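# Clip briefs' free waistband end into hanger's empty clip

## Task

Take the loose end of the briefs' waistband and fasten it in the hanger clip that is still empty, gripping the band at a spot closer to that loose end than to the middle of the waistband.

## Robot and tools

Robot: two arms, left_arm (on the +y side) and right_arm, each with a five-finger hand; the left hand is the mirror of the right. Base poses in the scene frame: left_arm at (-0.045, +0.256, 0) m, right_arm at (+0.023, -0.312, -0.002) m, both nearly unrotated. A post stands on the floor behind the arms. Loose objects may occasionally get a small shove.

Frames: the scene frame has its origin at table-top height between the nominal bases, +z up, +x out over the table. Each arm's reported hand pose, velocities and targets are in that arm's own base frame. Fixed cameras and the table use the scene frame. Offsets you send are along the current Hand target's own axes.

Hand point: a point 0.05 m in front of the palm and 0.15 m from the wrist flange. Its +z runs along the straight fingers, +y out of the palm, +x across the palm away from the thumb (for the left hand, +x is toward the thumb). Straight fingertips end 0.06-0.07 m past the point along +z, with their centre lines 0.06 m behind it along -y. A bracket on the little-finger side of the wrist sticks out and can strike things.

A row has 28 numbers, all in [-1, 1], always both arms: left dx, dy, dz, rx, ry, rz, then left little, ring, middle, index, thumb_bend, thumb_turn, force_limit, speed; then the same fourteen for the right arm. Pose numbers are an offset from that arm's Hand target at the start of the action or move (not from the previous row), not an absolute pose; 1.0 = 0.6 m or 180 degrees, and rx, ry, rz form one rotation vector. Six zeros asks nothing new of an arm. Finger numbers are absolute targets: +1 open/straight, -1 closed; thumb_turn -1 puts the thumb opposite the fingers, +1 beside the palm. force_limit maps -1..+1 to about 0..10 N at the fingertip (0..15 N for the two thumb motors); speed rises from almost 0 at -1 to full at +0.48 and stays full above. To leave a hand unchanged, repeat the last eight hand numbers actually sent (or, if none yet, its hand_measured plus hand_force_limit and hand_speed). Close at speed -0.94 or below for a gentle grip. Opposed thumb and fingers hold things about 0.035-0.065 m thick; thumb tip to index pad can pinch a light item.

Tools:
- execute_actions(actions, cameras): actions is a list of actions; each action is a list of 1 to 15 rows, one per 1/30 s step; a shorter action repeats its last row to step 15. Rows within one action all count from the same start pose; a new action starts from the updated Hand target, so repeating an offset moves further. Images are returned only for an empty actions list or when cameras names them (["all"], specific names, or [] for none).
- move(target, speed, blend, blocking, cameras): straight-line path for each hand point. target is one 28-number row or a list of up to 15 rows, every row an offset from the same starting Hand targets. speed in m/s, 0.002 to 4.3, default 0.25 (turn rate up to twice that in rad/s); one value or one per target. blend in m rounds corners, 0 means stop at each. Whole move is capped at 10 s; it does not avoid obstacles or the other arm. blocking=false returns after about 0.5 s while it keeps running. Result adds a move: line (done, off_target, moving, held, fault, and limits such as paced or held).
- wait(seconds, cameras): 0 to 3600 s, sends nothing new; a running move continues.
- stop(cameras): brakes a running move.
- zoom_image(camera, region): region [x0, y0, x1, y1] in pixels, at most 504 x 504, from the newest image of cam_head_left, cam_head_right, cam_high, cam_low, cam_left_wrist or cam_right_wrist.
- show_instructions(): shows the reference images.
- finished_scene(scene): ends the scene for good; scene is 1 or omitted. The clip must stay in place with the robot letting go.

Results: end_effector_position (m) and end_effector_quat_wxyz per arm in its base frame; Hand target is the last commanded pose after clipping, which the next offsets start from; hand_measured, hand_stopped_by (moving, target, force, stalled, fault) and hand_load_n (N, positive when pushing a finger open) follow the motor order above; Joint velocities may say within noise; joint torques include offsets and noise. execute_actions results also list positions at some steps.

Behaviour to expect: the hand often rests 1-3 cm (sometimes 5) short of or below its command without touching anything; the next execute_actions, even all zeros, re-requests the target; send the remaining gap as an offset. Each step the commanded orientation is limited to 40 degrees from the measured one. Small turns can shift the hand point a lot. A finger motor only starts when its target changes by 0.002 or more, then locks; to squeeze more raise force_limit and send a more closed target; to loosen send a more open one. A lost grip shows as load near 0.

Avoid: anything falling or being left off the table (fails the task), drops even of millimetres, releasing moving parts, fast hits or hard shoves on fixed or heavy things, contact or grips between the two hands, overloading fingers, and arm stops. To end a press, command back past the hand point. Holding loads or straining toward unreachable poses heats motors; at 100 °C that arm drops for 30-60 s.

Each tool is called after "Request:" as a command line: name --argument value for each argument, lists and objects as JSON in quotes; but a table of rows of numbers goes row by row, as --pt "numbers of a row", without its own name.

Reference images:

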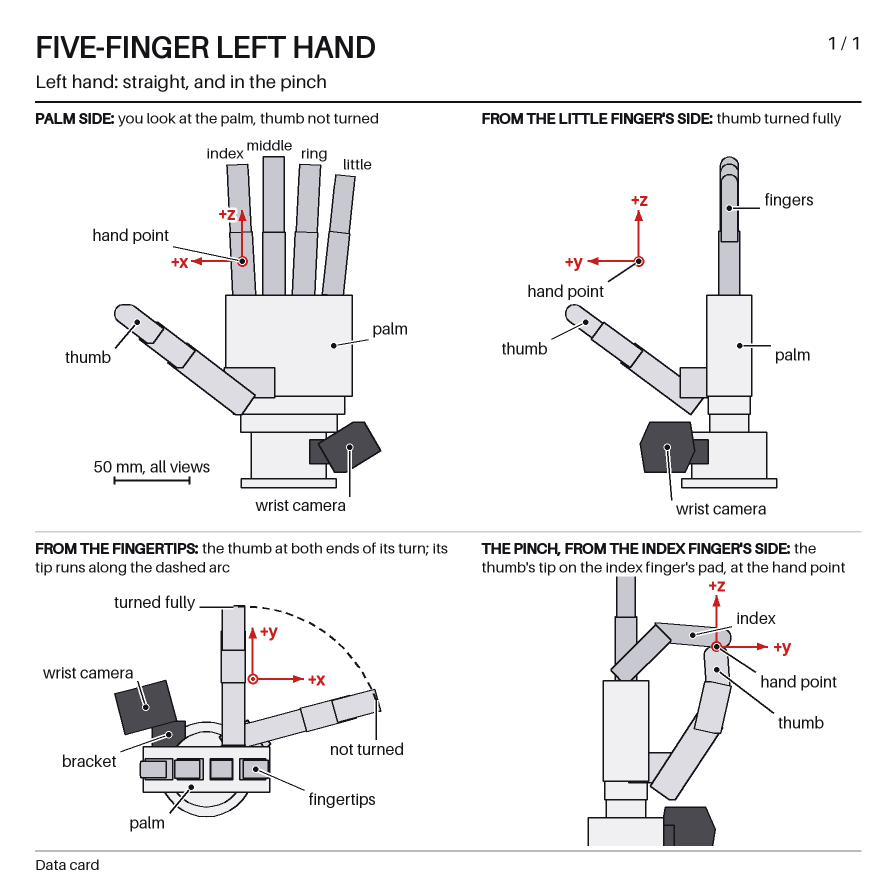

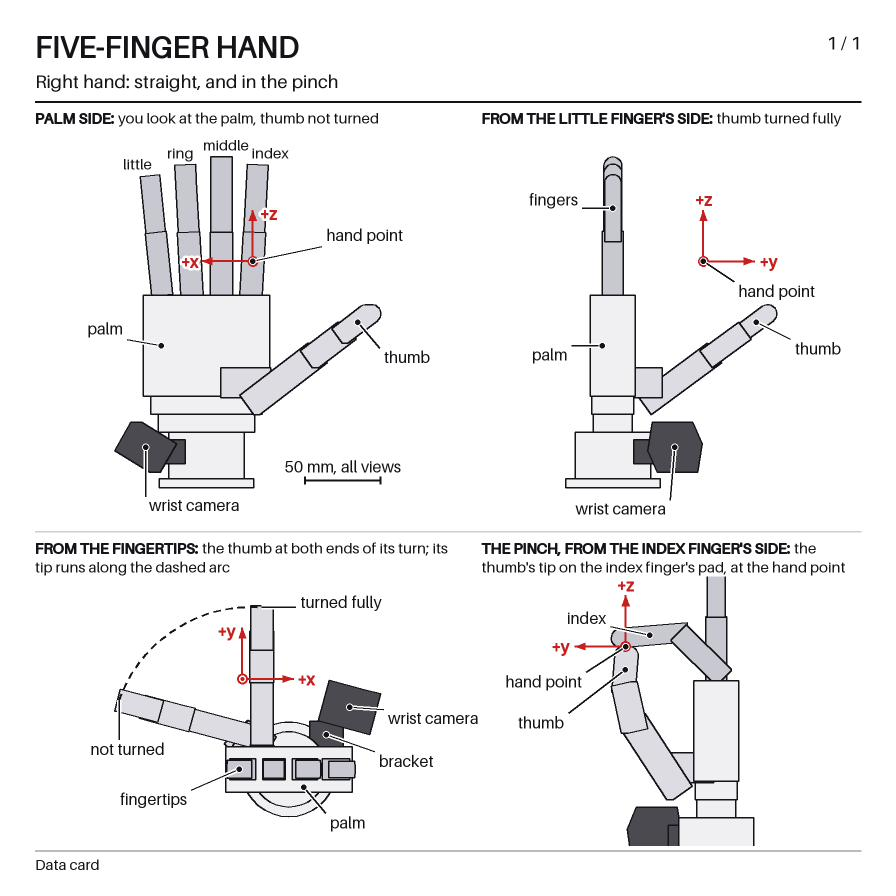

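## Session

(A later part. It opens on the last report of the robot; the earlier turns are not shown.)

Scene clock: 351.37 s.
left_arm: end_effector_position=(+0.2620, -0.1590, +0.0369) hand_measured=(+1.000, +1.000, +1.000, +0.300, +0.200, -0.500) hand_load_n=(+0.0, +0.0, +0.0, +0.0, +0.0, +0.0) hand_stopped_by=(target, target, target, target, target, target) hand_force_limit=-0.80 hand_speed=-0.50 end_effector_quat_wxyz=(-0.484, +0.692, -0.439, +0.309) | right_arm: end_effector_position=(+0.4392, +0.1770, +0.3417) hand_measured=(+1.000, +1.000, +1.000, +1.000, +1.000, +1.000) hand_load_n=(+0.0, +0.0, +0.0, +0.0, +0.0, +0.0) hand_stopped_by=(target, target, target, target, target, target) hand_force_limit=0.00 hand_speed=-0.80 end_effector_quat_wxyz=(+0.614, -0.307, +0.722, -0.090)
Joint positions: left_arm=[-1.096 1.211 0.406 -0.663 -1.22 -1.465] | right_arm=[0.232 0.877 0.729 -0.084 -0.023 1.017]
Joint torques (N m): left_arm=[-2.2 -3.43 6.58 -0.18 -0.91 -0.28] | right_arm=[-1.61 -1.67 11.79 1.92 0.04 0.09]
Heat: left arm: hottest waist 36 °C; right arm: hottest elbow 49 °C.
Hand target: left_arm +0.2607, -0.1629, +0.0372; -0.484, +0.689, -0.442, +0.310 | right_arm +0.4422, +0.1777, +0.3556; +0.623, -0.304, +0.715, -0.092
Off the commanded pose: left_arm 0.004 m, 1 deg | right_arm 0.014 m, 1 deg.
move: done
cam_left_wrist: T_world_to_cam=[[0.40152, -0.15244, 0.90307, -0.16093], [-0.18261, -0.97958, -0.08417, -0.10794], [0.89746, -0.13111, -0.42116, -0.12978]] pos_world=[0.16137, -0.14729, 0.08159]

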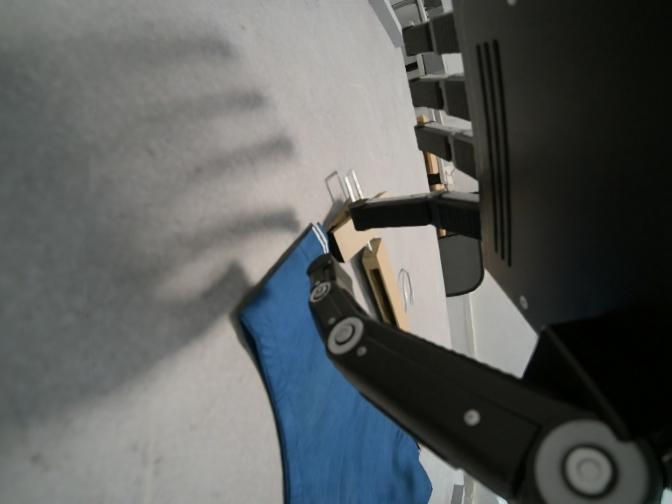

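Request:
move --target '[0.015, 0.0145, -0.011, 0, 0, 0, 1, 1, 1, 0.3, 0.2, -0.5, -0.8, -0.5, 0, 0, 0, 0, 0, 0, 1, 1, 1, 1, 1, 1, 0, -0.8]' --speed 0.08 --cameras '["cam_left_wrist"]'

Request:
zoom_image --camera "cam_left_wrist" --region '[180, 120, 480, 345]'

Scene clock: 357.60 s.
left_arm: end_effector_position=(+0.2526, -0.1606, +0.0247) hand_measured=(+1.000, +1.000, +1.000, +0.300, +0.200, -0.500) hand_load_n=(+0.0, -0.5, +0.0, +0.0, +0.0, +0.0) hand_stopped_by=(target, target, target, target, target, target) hand_force_limit=-0.80 hand_speed=-0.50 end_effector_quat_wxyz=(-0.488, +0.688, -0.444, +0.300) | right_arm: end_effector_position=(+0.4392, +0.1770, +0.3417) hand_measured=(+1.000, +1.000, +1.000, +1.000, +1.000, +1.000) hand_load_n=(+0.0, +0.0, -0.5, +0.0, +0.0, +0.0) hand_stopped_by=(target, target, target, target, target, target) hand_force_limit=0.00 hand_speed=-0.80 end_effector_quat_wxyz=(+0.614, -0.307, +0.722, -0.090)
Joint positions: left_arm=[-1.136 1.281 0.417 -0.739 -1.221 -1.584] | right_arm=[0.232 0.877 0.729 -0.084 -0.023 1.017]
Joint torques (N m): left_arm=[-2.26 -3.9 8.03 -0.36 -0.92 -0.28] | right_arm=[-1.38 -1.96 11.79 1.91 0.04 0.08]
Heat: left arm: hottest waist 36 °C; right arm: hottest elbow 49 °C.
Hand target: left_arm +0.2561, -0.1750, +0.0313; -0.484, +0.689, -0.442, +0.310 | right_arm +0.4422, +0.1777, +0.3556; +0.623, -0.304, +0.715, -0.092
Off the commanded pose: left_arm 0.016 m, 1 deg | right_arm 0.014 m, 1 deg.
move: off_target (left_arm)
cam_left_wrist: T_world_to_cam=[[0.41086, -0.17119, 0.89548, -0.1515], [-0.18366, -0.97762, -0.10263, -0.11118], [0.89301, -0.1223, -0.43311, -0.12378]] pos_world=[0.15236, -0.14976, 0.07065]

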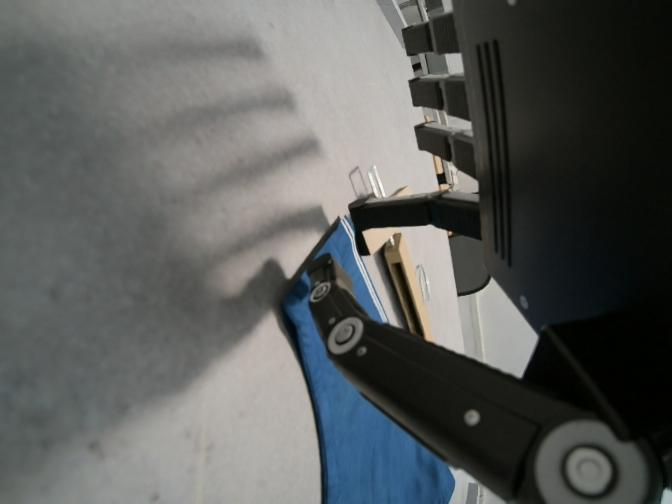

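Scaled by 1.680 from the camera's image (finer frame: 960x720).

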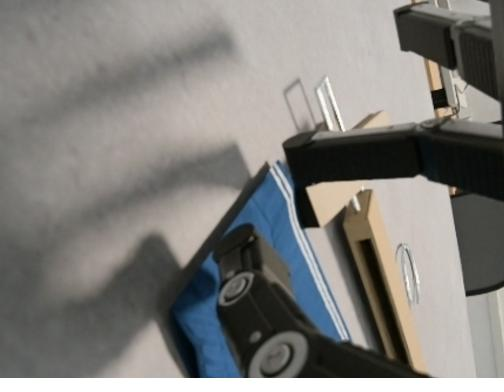

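Request:
move --target '[0.0155, 0.0073, -0.0025, 0, 0, 0, 1, 1, 1, 0.3, 0.2, -0.5, -0.8, -0.5, 0, 0, 0, 0, 0, 0, 1, 1, 1, 1, 1, 1, 0, -0.8]' --speed 0.08 --cameras '["cam_left_wrist"]'

Request:
zoom_image --camera "cam_left_wrist" --region '[180, 120, 480, 345]'

Scene clock: 363.50 s.
left_arm: end_effector_position=(+0.2540, -0.1703, +0.0216) hand_measured=(+1.000, +1.000, +1.000, +0.300, +0.200, -0.500) hand_load_n=(+0.0, +0.0, +0.0, +0.0, +0.0, +0.0) hand_stopped_by=(target, target, target, target, target, target) hand_force_limit=-0.80 hand_speed=-0.50 end_effector_quat_wxyz=(-0.488, +0.688, -0.444, +0.301) | right_arm: end_effector_position=(+0.4392, +0.1770, +0.3417) hand_measured=(+1.000, +1.000, +1.000, +1.000, +1.000, +1.000) hand_load_n=(+0.0, +0.0, +0.0, +0.0, +0.0, +0.0) hand_stopped_by=(target, target, target, target, target, target) hand_force_limit=0.00 hand_speed=-0.80 end_effector_quat_wxyz=(+0.614, -0.307, +0.722, -0.090)
Joint positions: left_arm=[-1.149 1.327 0.443 -0.751 -1.221 -1.618] | right_arm=[0.232 0.877 0.729 -0.084 -0.023 1.017]
Joint torques (N m): left_arm=[-2.14 -4.31 7.84 -0.4 -0.91 -0.27] | right_arm=[-1.38 -1.85 11.79 1.91 0.05 0.08]
Heat: left arm: hottest waist 36 °C; right arm: hottest elbow 49 °C.
Hand target: left_arm +0.2574, -0.1846, +0.0277; -0.484, +0.689, -0.442, +0.310 | right_arm +0.4422, +0.1777, +0.3556; +0.623, -0.304, +0.715, -0.092
Off the commanded pose: left_arm 0.016 m, 1 deg | right_arm 0.014 m, 1 deg.
move: off_target (left_arm)
cam_left_wrist: T_world_to_cam=[[0.41011, -0.17111, 0.89584, -0.15084], [-0.18399, -0.97757, -0.10249, -0.12058], [0.89328, -0.12279, -0.4324, -0.12771]] pos_world=[0.15376, -0.15936, 0.06755]

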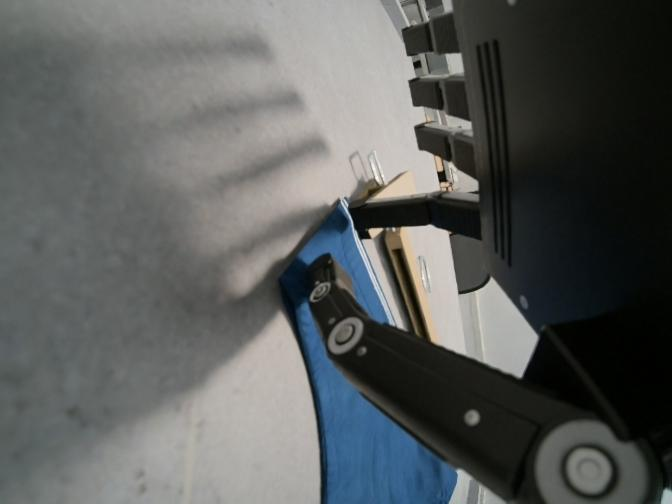

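Scaled by 1.680 from the camera's image (finer frame: 960x720).

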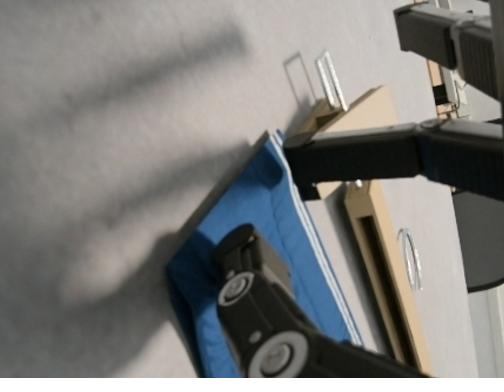

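Request:
move --target '[0.0005, -0.003, 0.0085, 0, 0, 0, 1, 1, 1, 0.1, 0.2, -0.5, -0.75, -0.85, 0, 0, 0, 0, 0, 0, 1, 1, 1, 1, 1, 1, 0, -0.8]' --speed 0.08 --cameras '["cam_left_wrist"]'

Request:
zoom_image --camera "cam_left_wrist" --region '[180, 120, 480, 345]'

Scene clock: 370.47 s.
left_arm: end_effector_position=(+0.2552, -0.1737, +0.0215) hand_measured=(+1.000, +1.000, +1.000, +0.100, +0.200, -0.500) hand_load_n=(-0.5, +0.0, +0.0, -0.5, +0.0, +0.0) hand_stopped_by=(target, target, target, target, target, target) hand_force_limit=-0.75 hand_speed=-0.85 end_effector_quat_wxyz=(-0.488, +0.684, -0.450, +0.302) | right_arm: end_effector_position=(+0.4392, +0.1770, +0.3417) hand_measured=(+1.000, +1.000, +1.000, +1.000, +1.000, +1.000) hand_load_n=(-0.5, -0.5, +0.0, +0.0, +0.0, +0.0) hand_stopped_by=(target, target, target, target, target, target) hand_force_limit=0.00 hand_speed=-0.80 end_effector_quat_wxyz=(+0.614, -0.307, +0.722, -0.090)
Joint positions: left_arm=[-1.149 1.327 0.443 -0.721 -1.223 -1.58] | right_arm=[0.232 0.877 0.729 -0.084 -0.023 1.017]
Joint torques (N m): left_arm=[-0.67 -5.13 7.17 0.54 -0.89 -0.07] | right_arm=[-1.44 -2.08 11.78 1.88 0.04 0.07]
Heat: left arm: hottest waist 36 °C; right arm: hottest elbow 49 °C.
Hand target: left_arm +0.2624, -0.1826, +0.0276; -0.484, +0.689, -0.442, +0.310 | right_arm +0.4422, +0.1777, +0.3556; +0.623, -0.304, +0.715, -0.092
Off the commanded pose: left_arm 0.013 m, 1 deg | right_arm 0.014 m, 1 deg.
move: off_target (left_arm)
cam_left_wrist: T_world_to_cam=[[0.4092, -0.18138, 0.89423, -0.15335], [-0.19685, -0.97451, -0.10759, -0.11974], [0.89096, -0.13201, -0.43448, -0.13028]] pos_world=[0.15525, -0.1617, 0.06764]

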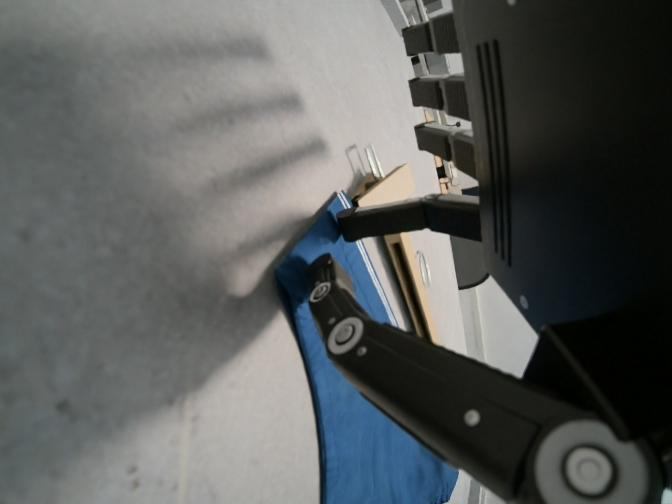

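Scaled by 1.680 from the camera's image (finer frame: 960x720).

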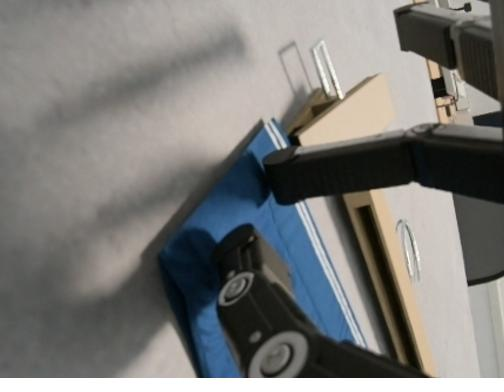

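Request:
move --target '[0, 0, 0, 0, 0, 0, 1, 1, 1, 0.0, 0.2, -0.5, -0.6, -0.85, 0, 0, 0, 0, 0, 0, 1, 1, 1, 1, 1, 1, 0, -0.8]' --speed 0.08 --cameras '["cam_left_wrist"]'

Request:
zoom_image --camera "cam_left_wrist" --region '[220, 160, 440, 325]'

Scene clock: 373.73 s.
left_arm: end_effector_position=(+0.2552, -0.1736, +0.0215) hand_measured=(+1.000, +1.000, +1.000, +0.000, +0.200, -0.500) hand_load_n=(+0.0, +0.0, +0.0, +0.0, +0.0, +0.0) hand_stopped_by=(target, target, target, target, target, target) hand_force_limit=-0.60 hand_speed=-0.85 end_effector_quat_wxyz=(-0.488, +0.684, -0.450, +0.302) | right_arm: end_effector_position=(+0.4392, +0.1770, +0.3417) hand_measured=(+1.000, +1.000, +1.000, +1.000, +1.000, +1.000) hand_load_n=(+0.0, +0.0, +0.0, +0.0, +0.0, -0.5) hand_stopped_by=(target, target, target, target, target, target) hand_force_limit=0.00 hand_speed=-0.80 end_effector_quat_wxyz=(+0.614, -0.307, +0.722, -0.090)
Joint positions: left_arm=[-1.149 1.327 0.443 -0.721 -1.223 -1.579] | right_arm=[0.232 0.877 0.729 -0.084 -0.023 1.017]
Joint torques (N m): left_arm=[-0.67 -5.13 7.15 0.59 -0.89 -0.08] | right_arm=[-1.79 -1.9 11.75 1.91 0.05 0.08]
Heat: left arm: hottest waist 36 °C; right arm: hottest elbow 49 °C.
Hand target: left_arm +0.2624, -0.1826, +0.0276; -0.484, +0.689, -0.442, +0.310 | right_arm +0.4422, +0.1777, +0.3556; +0.623, -0.304, +0.715, -0.092
Off the commanded pose: left_arm 0.013 m, 2 deg | right_arm 0.014 m, 1 deg.
move: done
cam_left_wrist: T_world_to_cam=[[0.40954, -0.18247, 0.89386, -0.15355], [-0.1973, -0.97432, -0.1085, -0.11958], [0.8907, -0.13192, -0.43502, -0.13019]] pos_world=[0.15525, -0.1617, 0.06764]

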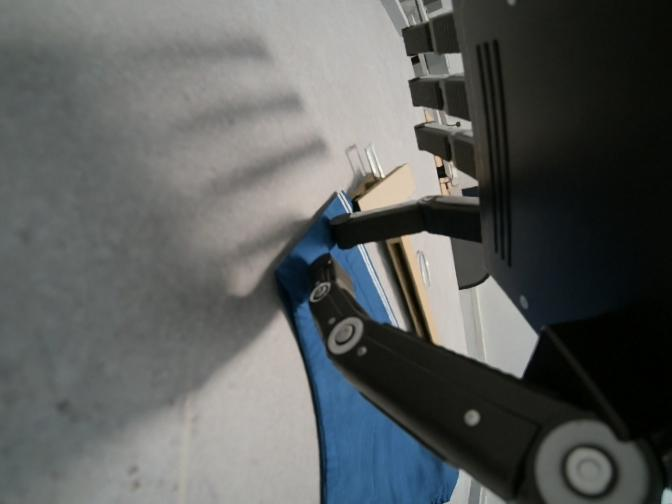

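Scaled by 2.291 from the camera's image (finer frame: 960x720).

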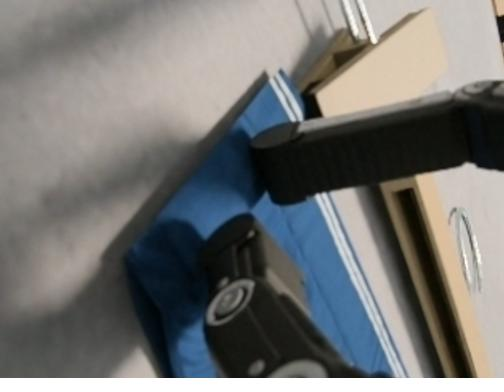

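Request:
move --pt "0 0 0 0 0 0 1 1 1 0.2 0.2 -0.5 -0.6 -0.5 0 0 0 0 0 0 1 1 1 1 1 1 0 -0.8" --pt "0.0002 0.004 0.0085 0 0 0 1 1 1 0.2 0.2 -0.5 -0.6 -0.5 0 0 0 0 0 0 1 1 1 1 1 1 0 -0.8" --speed 0.08 --cameras '["cam_left_wrist"]'

Request:
zoom_image --camera "cam_left_wrist" --region '[220, 160, 440, 325]'

Scene clock: 381.10 s.
left_arm: end_effector_position=(+0.2610, -0.1790, +0.0220) hand_measured=(+1.000, +1.000, +1.000, +0.200, +0.200, -0.500) hand_load_n=(+0.0, +0.0, +0.0, +0.0, +0.0, +0.0) hand_stopped_by=(target, target, target, target, target, target) hand_force_limit=-0.60 hand_speed=-0.50 end_effector_quat_wxyz=(-0.484, +0.686, -0.447, +0.309) | right_arm: end_effector_position=(+0.4392, +0.1770, +0.3417) hand_measured=(+1.000, +1.000, +1.000, +1.000, +1.000, +1.000) hand_load_n=(-0.5, +0.0, -0.5, +0.0, +0.0, +0.0) hand_stopped_by=(target, target, target, target, target, target) hand_force_limit=0.00 hand_speed=-0.80 end_effector_quat_wxyz=(+0.614, -0.307, +0.722, -0.090)
Joint positions: left_arm=[-1.136 1.327 0.443 -0.659 -1.223 -1.533] | right_arm=[0.232 0.877 0.729 -0.084 -0.023 1.017]
Joint torques (N m): left_arm=[-0.5 -4.78 6.23 0.7 -0.88 -0.08] | right_arm=[-1.49 -2.02 11.78 1.92 0.06 0.09]
Heat: left arm: hottest waist 36 °C; right arm: hottest elbow 49 °C.
Hand target: left_arm +0.2660, -0.1811, +0.0236; -0.484, +0.689, -0.442, +0.310 | right_arm +0.4422, +0.1777, +0.3556; +0.623, -0.304, +0.715, -0.092
Off the commanded pose: left_arm 0.006 m, 1 deg | right_arm 0.014 m, 1 deg.
move: done
cam_left_wrist: T_world_to_cam=[[0.40223, -0.16848, 0.8999, -0.15304], [-0.19923, -0.97547, -0.09358, -0.12366], [0.8936, -0.14165, -0.42593, -0.13847]] pos_world=[0.16066, -0.16603, 0.06717]

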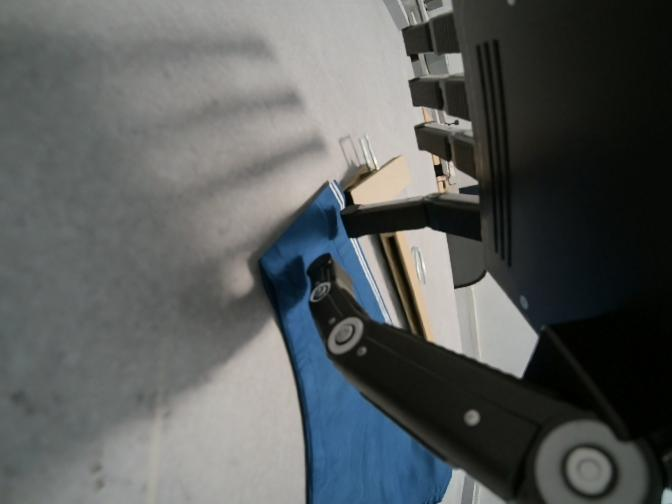

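Scaled by 2.291 from the camera's image (finer frame: 960x720).

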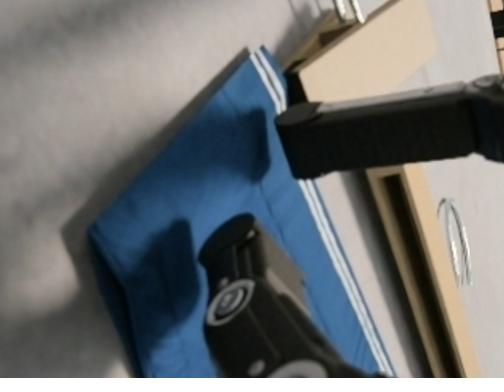

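Request:
move --target '[-0.0157, 0.0087, 0.0052, 0, 0, 0, 1, 1, 1, 0.2, 0.2, -0.5, -0.6, -0.5, 0, 0, 0, 0, 0, 0, 1, 1, 1, 1, 1, 1, 0, -0.8]' --speed 0.08 --cameras '["cam_left_wrist"]'

Request:
zoom_image --camera "cam_left_wrist" --region '[220, 160, 440, 325]'

Scene clock: 387.10 s.
left_arm: end_effector_position=(+0.2613, -0.1768, +0.0185) hand_measured=(+1.000, +1.000, +1.000, +0.200, +0.200, -0.500) hand_load_n=(+0.0, +0.0, +0.0, -0.5, +0.0, +0.0) hand_stopped_by=(target, target, target, target, target, target) hand_force_limit=-0.60 hand_speed=-0.50 end_effector_quat_wxyz=(-0.482, +0.687, -0.445, +0.312) | right_arm: end_effector_position=(+0.4392, +0.1770, +0.3417) hand_measured=(+1.000, +1.000, +1.000, +1.000, +1.000, +1.000) hand_load_n=(+0.0, +0.0, +0.0, +0.0, +0.0, +0.0) hand_stopped_by=(target, target, target, target, target, target) hand_force_limit=0.00 hand_speed=-0.80 end_effector_quat_wxyz=(+0.614, -0.307, +0.722, -0.090)
Joint positions: left_arm=[-1.13 1.327 0.427 -0.619 -1.223 -1.516] | right_arm=[0.232 0.877 0.729 -0.084 -0.023 1.017]
Joint torques (N m): left_arm=[-0.38 -5.36 4.75 0.79 -0.86 -0.09] | right_arm=[-1.44 -1.96 11.79 1.92 0.04 0.08]
Heat: left arm: hottest waist 36 °C; right arm: hottest elbow 49 °C.
Hand target: left_arm +0.2632, -0.1721, +0.0177; -0.484, +0.689, -0.442, +0.310 | right_arm +0.4422, +0.1777, +0.3556; +0.623, -0.304, +0.715, -0.092
Off the commanded pose: left_arm 0.005 m, 1 deg | right_arm 0.014 m, 1 deg.
move: done
cam_left_wrist: T_world_to_cam=[[0.39876, -0.16208, 0.90262, -0.14771], [-0.1994, -0.97603, -0.08717, -0.12192], [0.89511, -0.14522, -0.42153, -0.14118]] pos_world=[0.16096, -0.16344, 0.06319]

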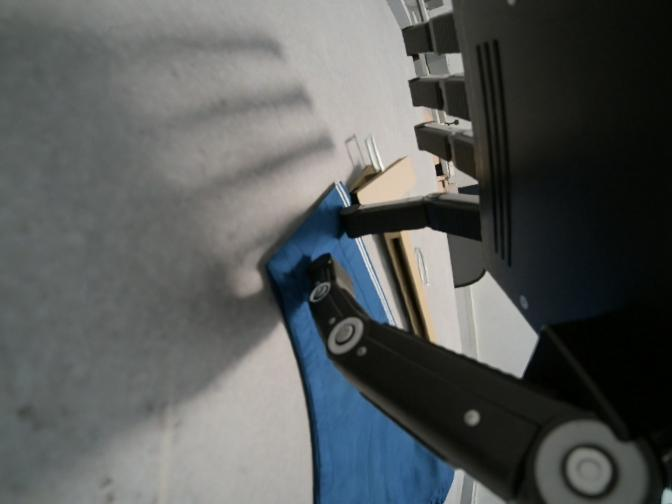

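Scaled by 2.291 from the camera's image (finer frame: 960x720).

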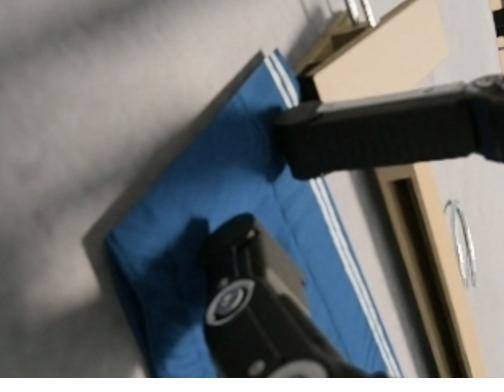

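Request:
move --target '[-0.0112, 0.0047, 0.0013, 0, 0, 0, 1, 1, 1, 0.2, 0.2, -0.5, -0.6, -0.5, 0, 0, 0, 0, 0, 0, 1, 1, 1, 1, 1, 1, 0, -0.8]' --speed 0.08 --cameras '["cam_left_wrist"]'

Request:
zoom_image --camera "cam_left_wrist" --region '[220, 160, 440, 325]'

Scene clock: 391.10 s.
left_arm: end_effector_position=(+0.2589, -0.1712, +0.0156) hand_measured=(+1.000, +1.000, +1.000, +0.200, +0.200, -0.500) hand_load_n=(+0.0, +0.0, +0.0, +0.0, +0.0, +0.0) hand_stopped_by=(target, target, target, target, target, target) hand_force_limit=-0.60 hand_speed=-0.50 end_effector_quat_wxyz=(-0.483, +0.687, -0.445, +0.312) | right_arm: end_effector_position=(+0.4392, +0.1770, +0.3417) hand_measured=(+1.000, +1.000, +1.000, +1.000, +1.000, +1.000) hand_load_n=(+0.0, +0.0, +0.0, +0.0, +0.0, -0.5) hand_stopped_by=(target, target, target, target, target, target) hand_force_limit=0.00 hand_speed=-0.80 end_effector_quat_wxyz=(+0.614, -0.307, +0.722, -0.090)
Joint positions: left_arm=[-1.13 1.322 0.409 -0.607 -1.224 -1.515] | right_arm=[0.232 0.877 0.729 -0.084 -0.023 1.017]
Joint torques (N m): left_arm=[-0.5 -5.25 4.53 0.68 -0.81 -0.09] | right_arm=[-1.49 -1.85 11.84 1.85 0.04 0.08]
Heat: left arm: hottest waist 36 °C; right arm: hottest elbow 49 °C.
Hand target: left_arm +0.2602, -0.1659, +0.0147; -0.484, +0.689, -0.442, +0.310 | right_arm +0.4422, +0.1777, +0.3556; +0.623, -0.304, +0.715, -0.092
Off the commanded pose: left_arm 0.005 m, 1 deg | right_arm 0.014 m, 1 deg.
move: done
cam_left_wrist: T_world_to_cam=[[0.39807, -0.16396, 0.90258, -0.14339], [-0.1995, -0.97582, -0.08928, -0.11713], [0.8954, -0.14453, -0.42116, -0.13933]] pos_world=[0.15847, -0.15794, 0.06029]

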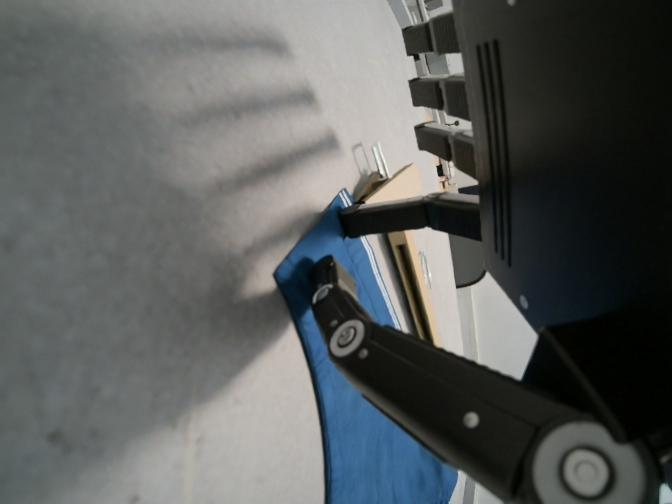

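Scaled by 2.291 from the camera's image (finer frame: 960x720).

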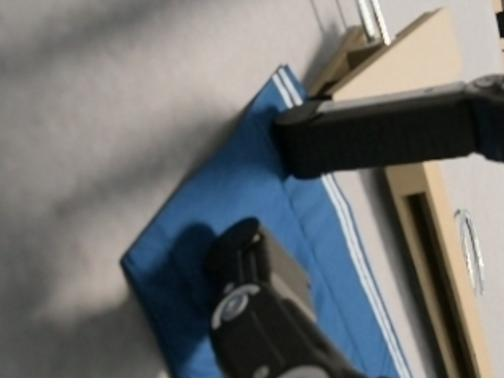

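Request:
move --target '[0, 0, 0, 0, 0, 0, 1, 1, 1, 0.0, 0.2, -0.5, -0.5, -0.85, 0, 0, 0, 0, 0, 0, 1, 1, 1, 1, 1, 1, 0, -0.8]' --speed 0.08 --cameras '["cam_left_wrist"]'

Request:
zoom_image --camera "cam_left_wrist" --region '[220, 160, 440, 325]'

Scene clock: 395.57 s.
left_arm: end_effector_position=(+0.2596, -0.1710, +0.0166) hand_measured=(+1.000, +1.000, +1.000, +0.000, +0.200, -0.500) hand_load_n=(+0.0, +0.0, +0.0, +0.5, +0.0, +0.0) hand_stopped_by=(target, target, target, target, target, target) hand_force_limit=-0.50 hand_speed=-0.85 end_effector_quat_wxyz=(-0.483, +0.687, -0.444, +0.313) | right_arm: end_effector_position=(+0.4392, +0.1770, +0.3417) hand_measured=(+1.000, +1.000, +1.000, +1.000, +1.000, +1.000) hand_load_n=(+0.0, +0.0, +0.0, +0.0, -0.5, +0.0) hand_stopped_by=(target, target, target, target, target, target) hand_force_limit=0.00 hand_speed=-0.80 end_effector_quat_wxyz=(+0.614, -0.307, +0.722, -0.090)
Joint positions: left_arm=[-1.129 1.32 0.409 -0.606 -1.227 -1.515] | right_arm=[0.232 0.877 0.729 -0.084 -0.023 1.017]
Joint torques (N m): left_arm=[-0.44 -5.25 4.52 0.7 -0.68 -0.08] | right_arm=[-1.44 -1.96 11.73 1.98 0.05 0.08]
Heat: left arm: hottest waist 36 °C; right arm: hottest elbow 49 °C.
Hand target: left_arm +0.2602, -0.1660, +0.0148; -0.484, +0.689, -0.442, +0.310 | right_arm +0.4422, +0.1777, +0.3556; +0.623, -0.304, +0.715, -0.092
Off the commanded pose: left_arm 0.005 m, 1 deg | right_arm 0.014 m, 1 deg.
move: done
cam_left_wrist: T_world_to_cam=[[0.39493, -0.16274, 0.90419, -0.14354], [-0.19793, -0.97615, -0.08924, -0.11717], [0.89714, -0.14372, -0.41772, -0.13986]] pos_world=[0.15897, -0.15784, 0.0609]

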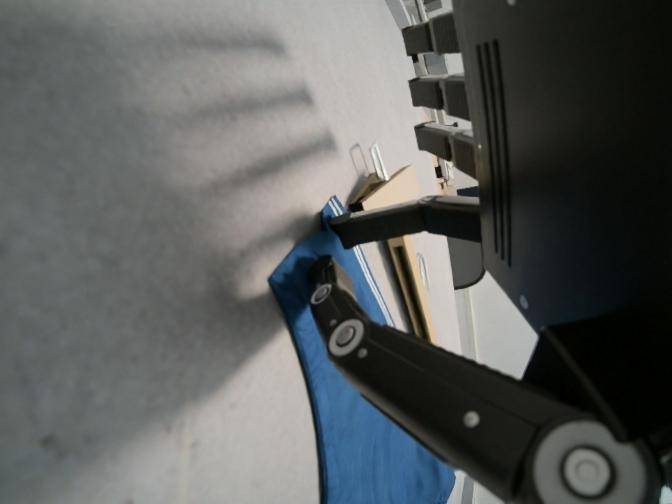

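Scaled by 2.291 from the camera's image (finer frame: 960x720).

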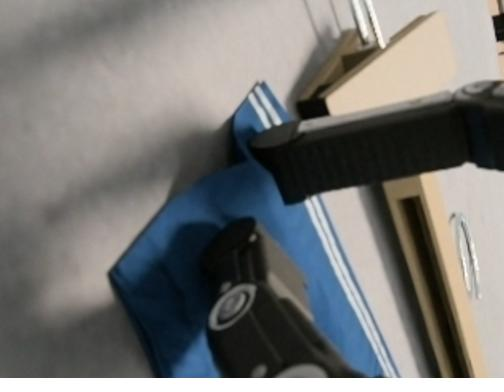

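Request:
move --target '[0, 0, 0, 0, 0, 0, 1, 1, 1, -0.2, 0.2, -0.5, -0.5, -0.85, 0, 0, 0, 0, 0, 0, 1, 1, 1, 1, 1, 1, 0, -0.8]' --speed 0.08 --cameras '["cam_left_wrist"]'

Request:
zoom_image --camera "cam_left_wrist" --region '[220, 160, 440, 325]'

Scene clock: 399.60 s.
left_arm: end_effector_position=(+0.2596, -0.1710, +0.0166) hand_measured=(+1.000, +1.000, +1.000, -0.198, +0.200, -0.500) hand_load_n=(+0.0, +0.0, +0.0, +2.5, +1.0, +0.0) hand_stopped_by=(target, target, target, force, target, target) hand_force_limit=-0.50 hand_speed=-0.85 end_effector_quat_wxyz=(-0.484, +0.687, -0.444, +0.313) | right_arm: end_effector_position=(+0.4392, +0.1770, +0.3417) hand_measured=(+1.000, +1.000, +1.000, +1.000, +1.000, +1.000) hand_load_n=(+0.0, +0.0, +0.0, +0.0, +0.0, -0.5) hand_stopped_by=(target, target, target, target, target, target) hand_force_limit=0.00 hand_speed=-0.80 end_effector_quat_wxyz=(+0.614, -0.307, +0.722, -0.090)
Joint positions: left_arm=[-1.129 1.32 0.409 -0.606 -1.227 -1.515] | right_arm=[0.232 0.877 0.729 -0.084 -0.023 1.017]
Joint torques (N m): left_arm=[-0.56 -5.25 4.55 0.7 -0.68 -0.08] | right_arm=[-1.67 -1.96 11.75 1.85 0.04 0.08]
Heat: left arm: hottest waist 36 °C; right arm: hottest elbow 49 °C.
Hand target: left_arm +0.2602, -0.1660, +0.0147; -0.484, +0.689, -0.442, +0.310 | right_arm +0.4422, +0.1777, +0.3556; +0.623, -0.304, +0.715, -0.092
Off the commanded pose: left_arm 0.005 m, 1 deg | right_arm 0.014 m, 1 deg.
move: done
cam_left_wrist: T_world_to_cam=[[0.39463, -0.16288, 0.90429, -0.14352], [-0.19787, -0.97614, -0.08947, -0.11717], [0.89728, -0.14363, -0.41744, -0.13989]] pos_world=[0.15897, -0.15784, 0.0609]

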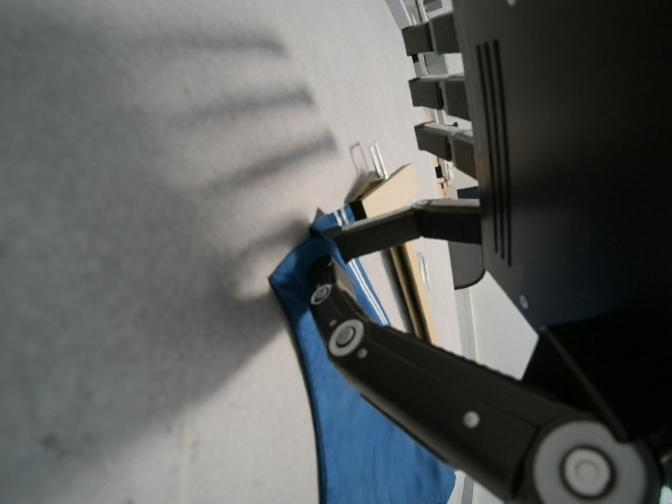

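Scaled by 2.291 from the camera's image (finer frame: 960x720).

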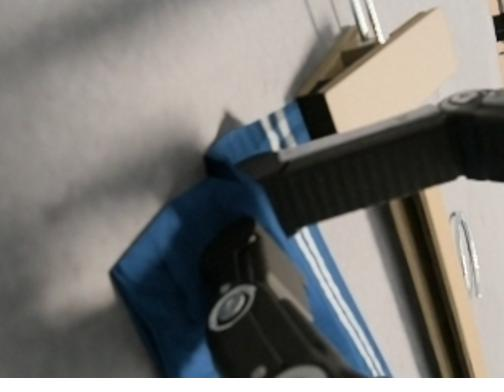

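Request:
move --target '[0, 0, 0, 0, 0, 0, 1, 1, 1, -0.35, 0.2, -0.5, -0.2, -0.85, 0, 0, 0, 0, 0, 0, 1, 1, 1, 1, 1, 1, 0, -0.8]' --speed 0.08 --cameras '["cam_left_wrist"]'

Request:
zoom_image --camera "cam_left_wrist" --region '[220, 160, 440, 325]'

Scene clock: 403.60 s.
left_arm: end_effector_position=(+0.2596, -0.1710, +0.0166) hand_measured=(+1.000, +1.000, +1.000, -0.224, +0.200, -0.500) hand_load_n=(+0.0, +0.0, +0.0, +4.0, +2.0, +0.0) hand_stopped_by=(target, target, target, force, target, target) hand_force_limit=-0.20 hand_speed=-0.85 end_effector_quat_wxyz=(-0.484, +0.687, -0.444, +0.313) | right_arm: end_effector_position=(+0.4392, +0.1770, +0.3417) hand_measured=(+1.000, +1.000, +1.000, +1.000, +1.000, +1.000) hand_load_n=(+0.0, +0.0, +0.0, +0.0, +0.0, -0.5) hand_stopped_by=(target, target, target, target, target, target) hand_force_limit=0.00 hand_speed=-0.80 end_effector_quat_wxyz=(+0.614, -0.307, +0.722, -0.090)
Joint positions: left_arm=[-1.129 1.32 0.409 -0.606 -1.227 -1.515] | right_arm=[0.232 0.877 0.729 -0.084 -0.023 1.017]
Joint torques (N m): left_arm=[-0.5 -5.19 4.55 0.7 -0.67 -0.08] | right_arm=[-1.44 -1.85 11.75 1.87 0.06 0.07]
Heat: left arm: hottest waist 36 °C; right arm: hottest elbow 49 °C.
Hand target: left_arm +0.2602, -0.1660, +0.0147; -0.484, +0.689, -0.442, +0.310 | right_arm +0.4422, +0.1777, +0.3556; +0.623, -0.304, +0.715, -0.092
Off the commanded pose: left_arm 0.005 m, 1 deg | right_arm 0.014 m, 1 deg.
move: done
cam_left_wrist: T_world_to_cam=[[0.39463, -0.16288, 0.90429, -0.14352], [-0.19787, -0.97614, -0.08947, -0.11717], [0.89728, -0.14363, -0.41744, -0.13989]] pos_world=[0.15897, -0.15784, 0.0609]

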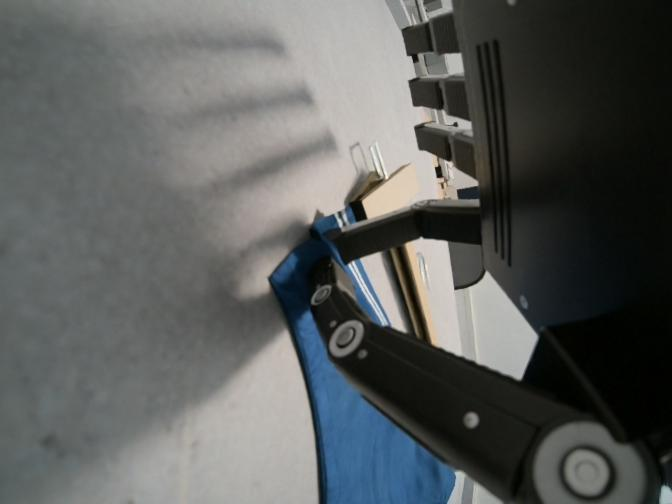

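Scaled by 2.291 from the camera's image (finer frame: 960x720).

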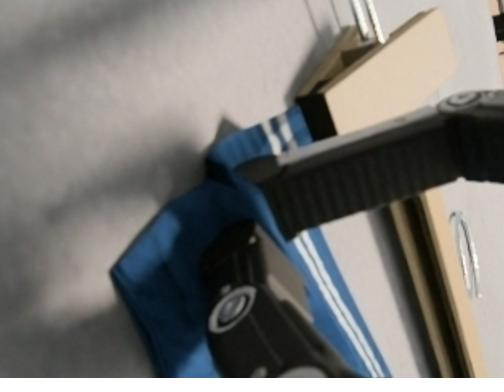

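Request:
move --target '[0, -0.0313, -0.0114, 0, 0, 0, 1, 1, 1, -0.35, 0.2, -0.5, -0.2, -0.85, 0, 0, 0, 0, 0, 0, 1, 1, 1, 1, 1, 1, 0, -0.8]' --speed 0.04 --cameras '["cam_left_wrist", "cam_high"]'

Request:
zoom_image --camera "cam_left_wrist" --region '[220, 160, 440, 325]'

Request:
zoom_image --camera "cam_high" --region '[130, 130, 250, 250]'

Scene clock: 410.50 s.
left_arm: end_effector_position=(+0.2571, -0.1658, +0.0310) hand_measured=(+1.000, +1.000, +1.000, -0.224, +0.200, -0.500) hand_load_n=(+0.0, -0.5, +0.0, +3.5, +2.0, +0.0) hand_stopped_by=(target, target, target, force, target, target) hand_force_limit=-0.20 hand_speed=-0.85 end_effector_quat_wxyz=(-0.483, +0.686, -0.444, +0.313) | right_arm: end_effector_position=(+0.4392, +0.1770, +0.3417) hand_measured=(+1.000, +1.000, +1.000, +1.000, +1.000, +1.000) hand_load_n=(+0.0, +0.0, +0.0, +0.0, +0.0, -0.5) hand_stopped_by=(target, target, target, target, target, target) hand_force_limit=0.00 hand_speed=-0.80 end_effector_quat_wxyz=(+0.614, -0.307, +0.722, -0.090)
Joint positions: left_arm=[-1.129 1.249 0.409 -0.674 -1.227 -1.511] | right_arm=[0.232 0.877 0.729 -0.084 -0.023 1.017]
Joint torques (N m): left_arm=[-0.5 -4.84 6.75 -0.21 -0.68 -0.09] | right_arm=[-1.49 -1.9 11.73 1.91 0.06 0.08]
Heat: left arm: hottest waist 36 °C; right arm: hottest elbow 49 °C.
Hand target: left_arm +0.2602, -0.1661, +0.0348; -0.484, +0.689, -0.442, +0.310 | right_arm +0.4422, +0.1777, +0.3556; +0.623, -0.304, +0.715, -0.092
Off the commanded pose: left_arm 0.005 m, 1 deg | right_arm 0.014 m, 1 deg.
move: done
cam_left_wrist: T_world_to_cam=[[0.39456, -0.16301, 0.90429, -0.15468], [-0.19911, -0.97592, -0.08905, -0.11091], [0.89704, -0.14492, -0.41752, -0.13101]] pos_world=[0.15647, -0.15244, 0.0753]
Images, in order (width x height): cam_high 504x504, cam_left_wrist 672x504.

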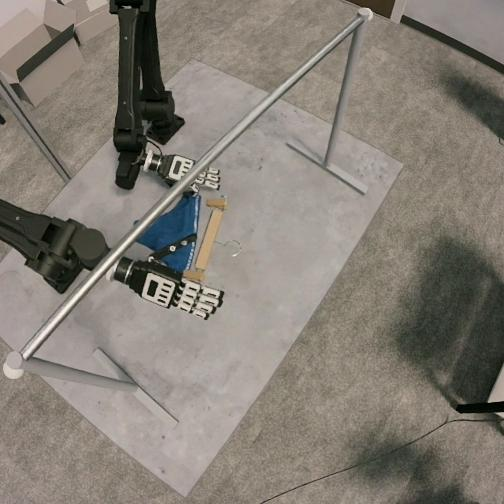

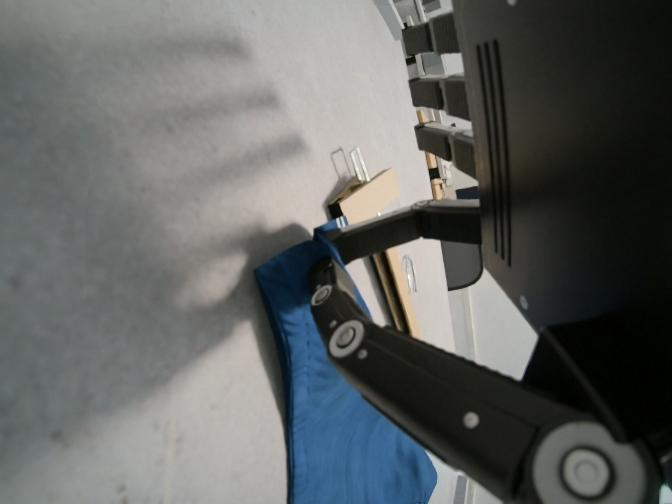

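Scaled by 2.291 from the camera's image (finer frame: 960x720).

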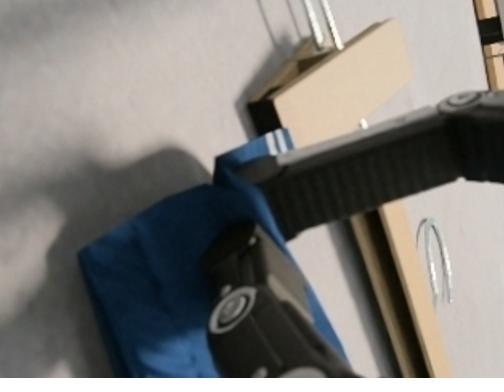

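Scaled by 4.200 from the camera's image (finer frame: 720x720).

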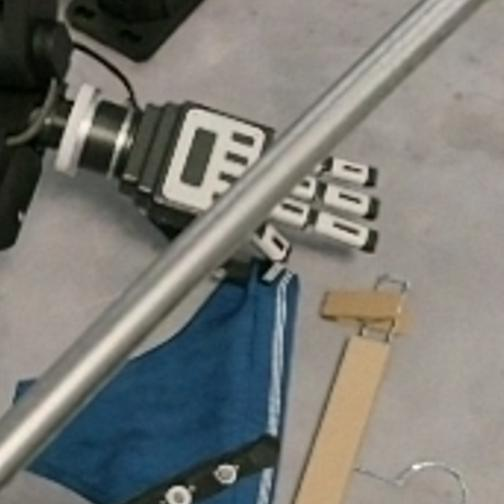

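Request:
move --target '[0, 0, 0, 0, 0, 0, 1, 1, 1, -0.35, 0.2, -0.5, -0.2, -0.85, 0.0487, 0.2933, -0.1492, -0.2227, 0.372, 0.005, -1, -1, -1, 1, 1, -1, -0.3, -0.3]' --speed 0.2 --cameras '["cam_head_left", "cam_right_wrist", "cam_high"]'

Scene clock: 454.87 s.
left_arm: end_effector_position=(+0.2570, -0.1657, +0.0310) hand_measured=(+1.000, +1.000, +1.000, -0.224, +0.200, -0.500) hand_load_n=(+0.0, +0.0, +0.0, +4.0, +2.0, +0.0) hand_stopped_by=(target, target, target, force, target, target) hand_force_limit=-0.20 hand_speed=-0.85 end_effector_quat_wxyz=(-0.483, +0.686, -0.444, +0.313) | right_arm: end_effector_position=(+0.2924, +0.2709, +0.2488) hand_measured=(-1.000, -1.000, -1.000, +1.000, +1.000, -1.000) hand_load_n=(+0.0, +0.0, +0.0, +0.0, +0.0, +0.0) hand_stopped_by=(target, target, target, target, target, target) hand_force_limit=-0.30 hand_speed=-0.30 end_effector_quat_wxyz=(-0.009, -0.384, +0.923, -0.003)
Joint positions: left_arm=[-1.129 1.249 0.409 -0.674 -1.227 -1.511] | right_arm=[0.586 1.332 1.34 -1.597 0.003 1.369]
Joint torques (N m): left_arm=[-0.5 -4.89 6.75 -0.28 -0.68 -0.09] | right_arm=[-0.73 -4.84 11.81 -0.35 -0.1 0.11]
Heat: left arm: hottest waist 35 °C; right arm: hottest elbow 50 °C.
Hand target: left_arm +0.2601, -0.1660, +0.0348; -0.484, +0.689, -0.442, +0.310 | right_arm +0.2999, +0.2800, +0.2600; +0.000, -0.383, +0.924, +0.000
Off the commanded pose: left_arm 0.005 m, 1 deg | right_arm 0.016 m, 1 deg.
move: off_target (right_arm)
cam_right_wrist: T_world_to_cam=[[-0.82565, 0.56367, -0.02412, 0.09885], [0.4916, 0.73974, 0.45947, -0.45086], [0.27683, 0.36751, -0.88787, 0.15518]] pos_world=[0.2603, 0.22077, 0.34732]
Images, in order (width x height): cam_head_left 504x504, cam_high 504x504, cam_right_wrist 672x504.

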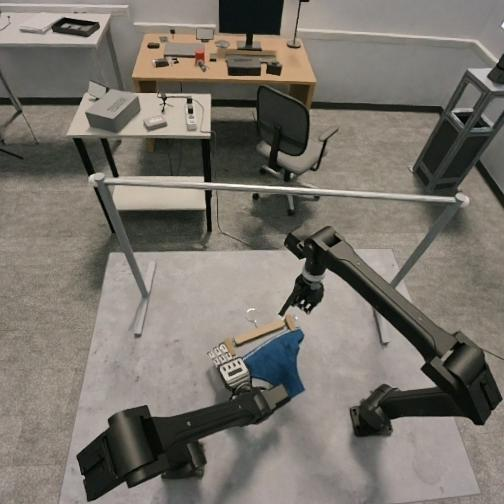

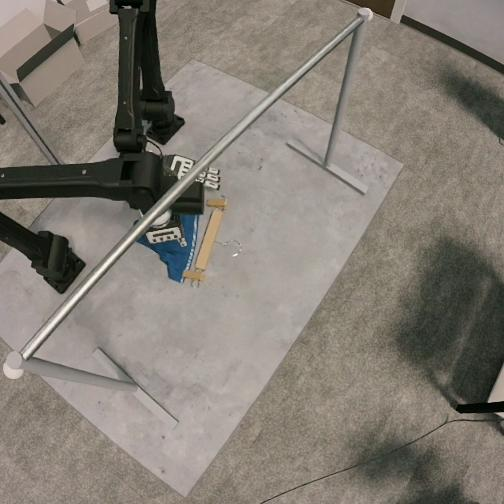

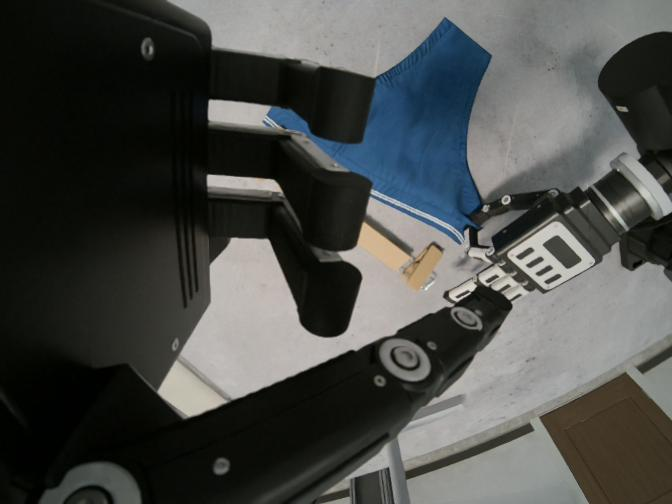

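Request:
zoom_image --camera "cam_right_wrist" --region '[350, 170, 550, 320]'

Scaled by 2.520 from the camera's image (finer frame: 960x720).

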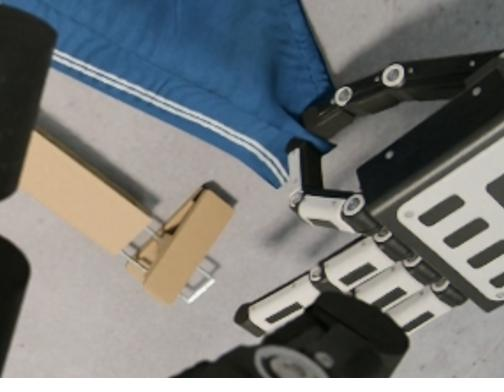

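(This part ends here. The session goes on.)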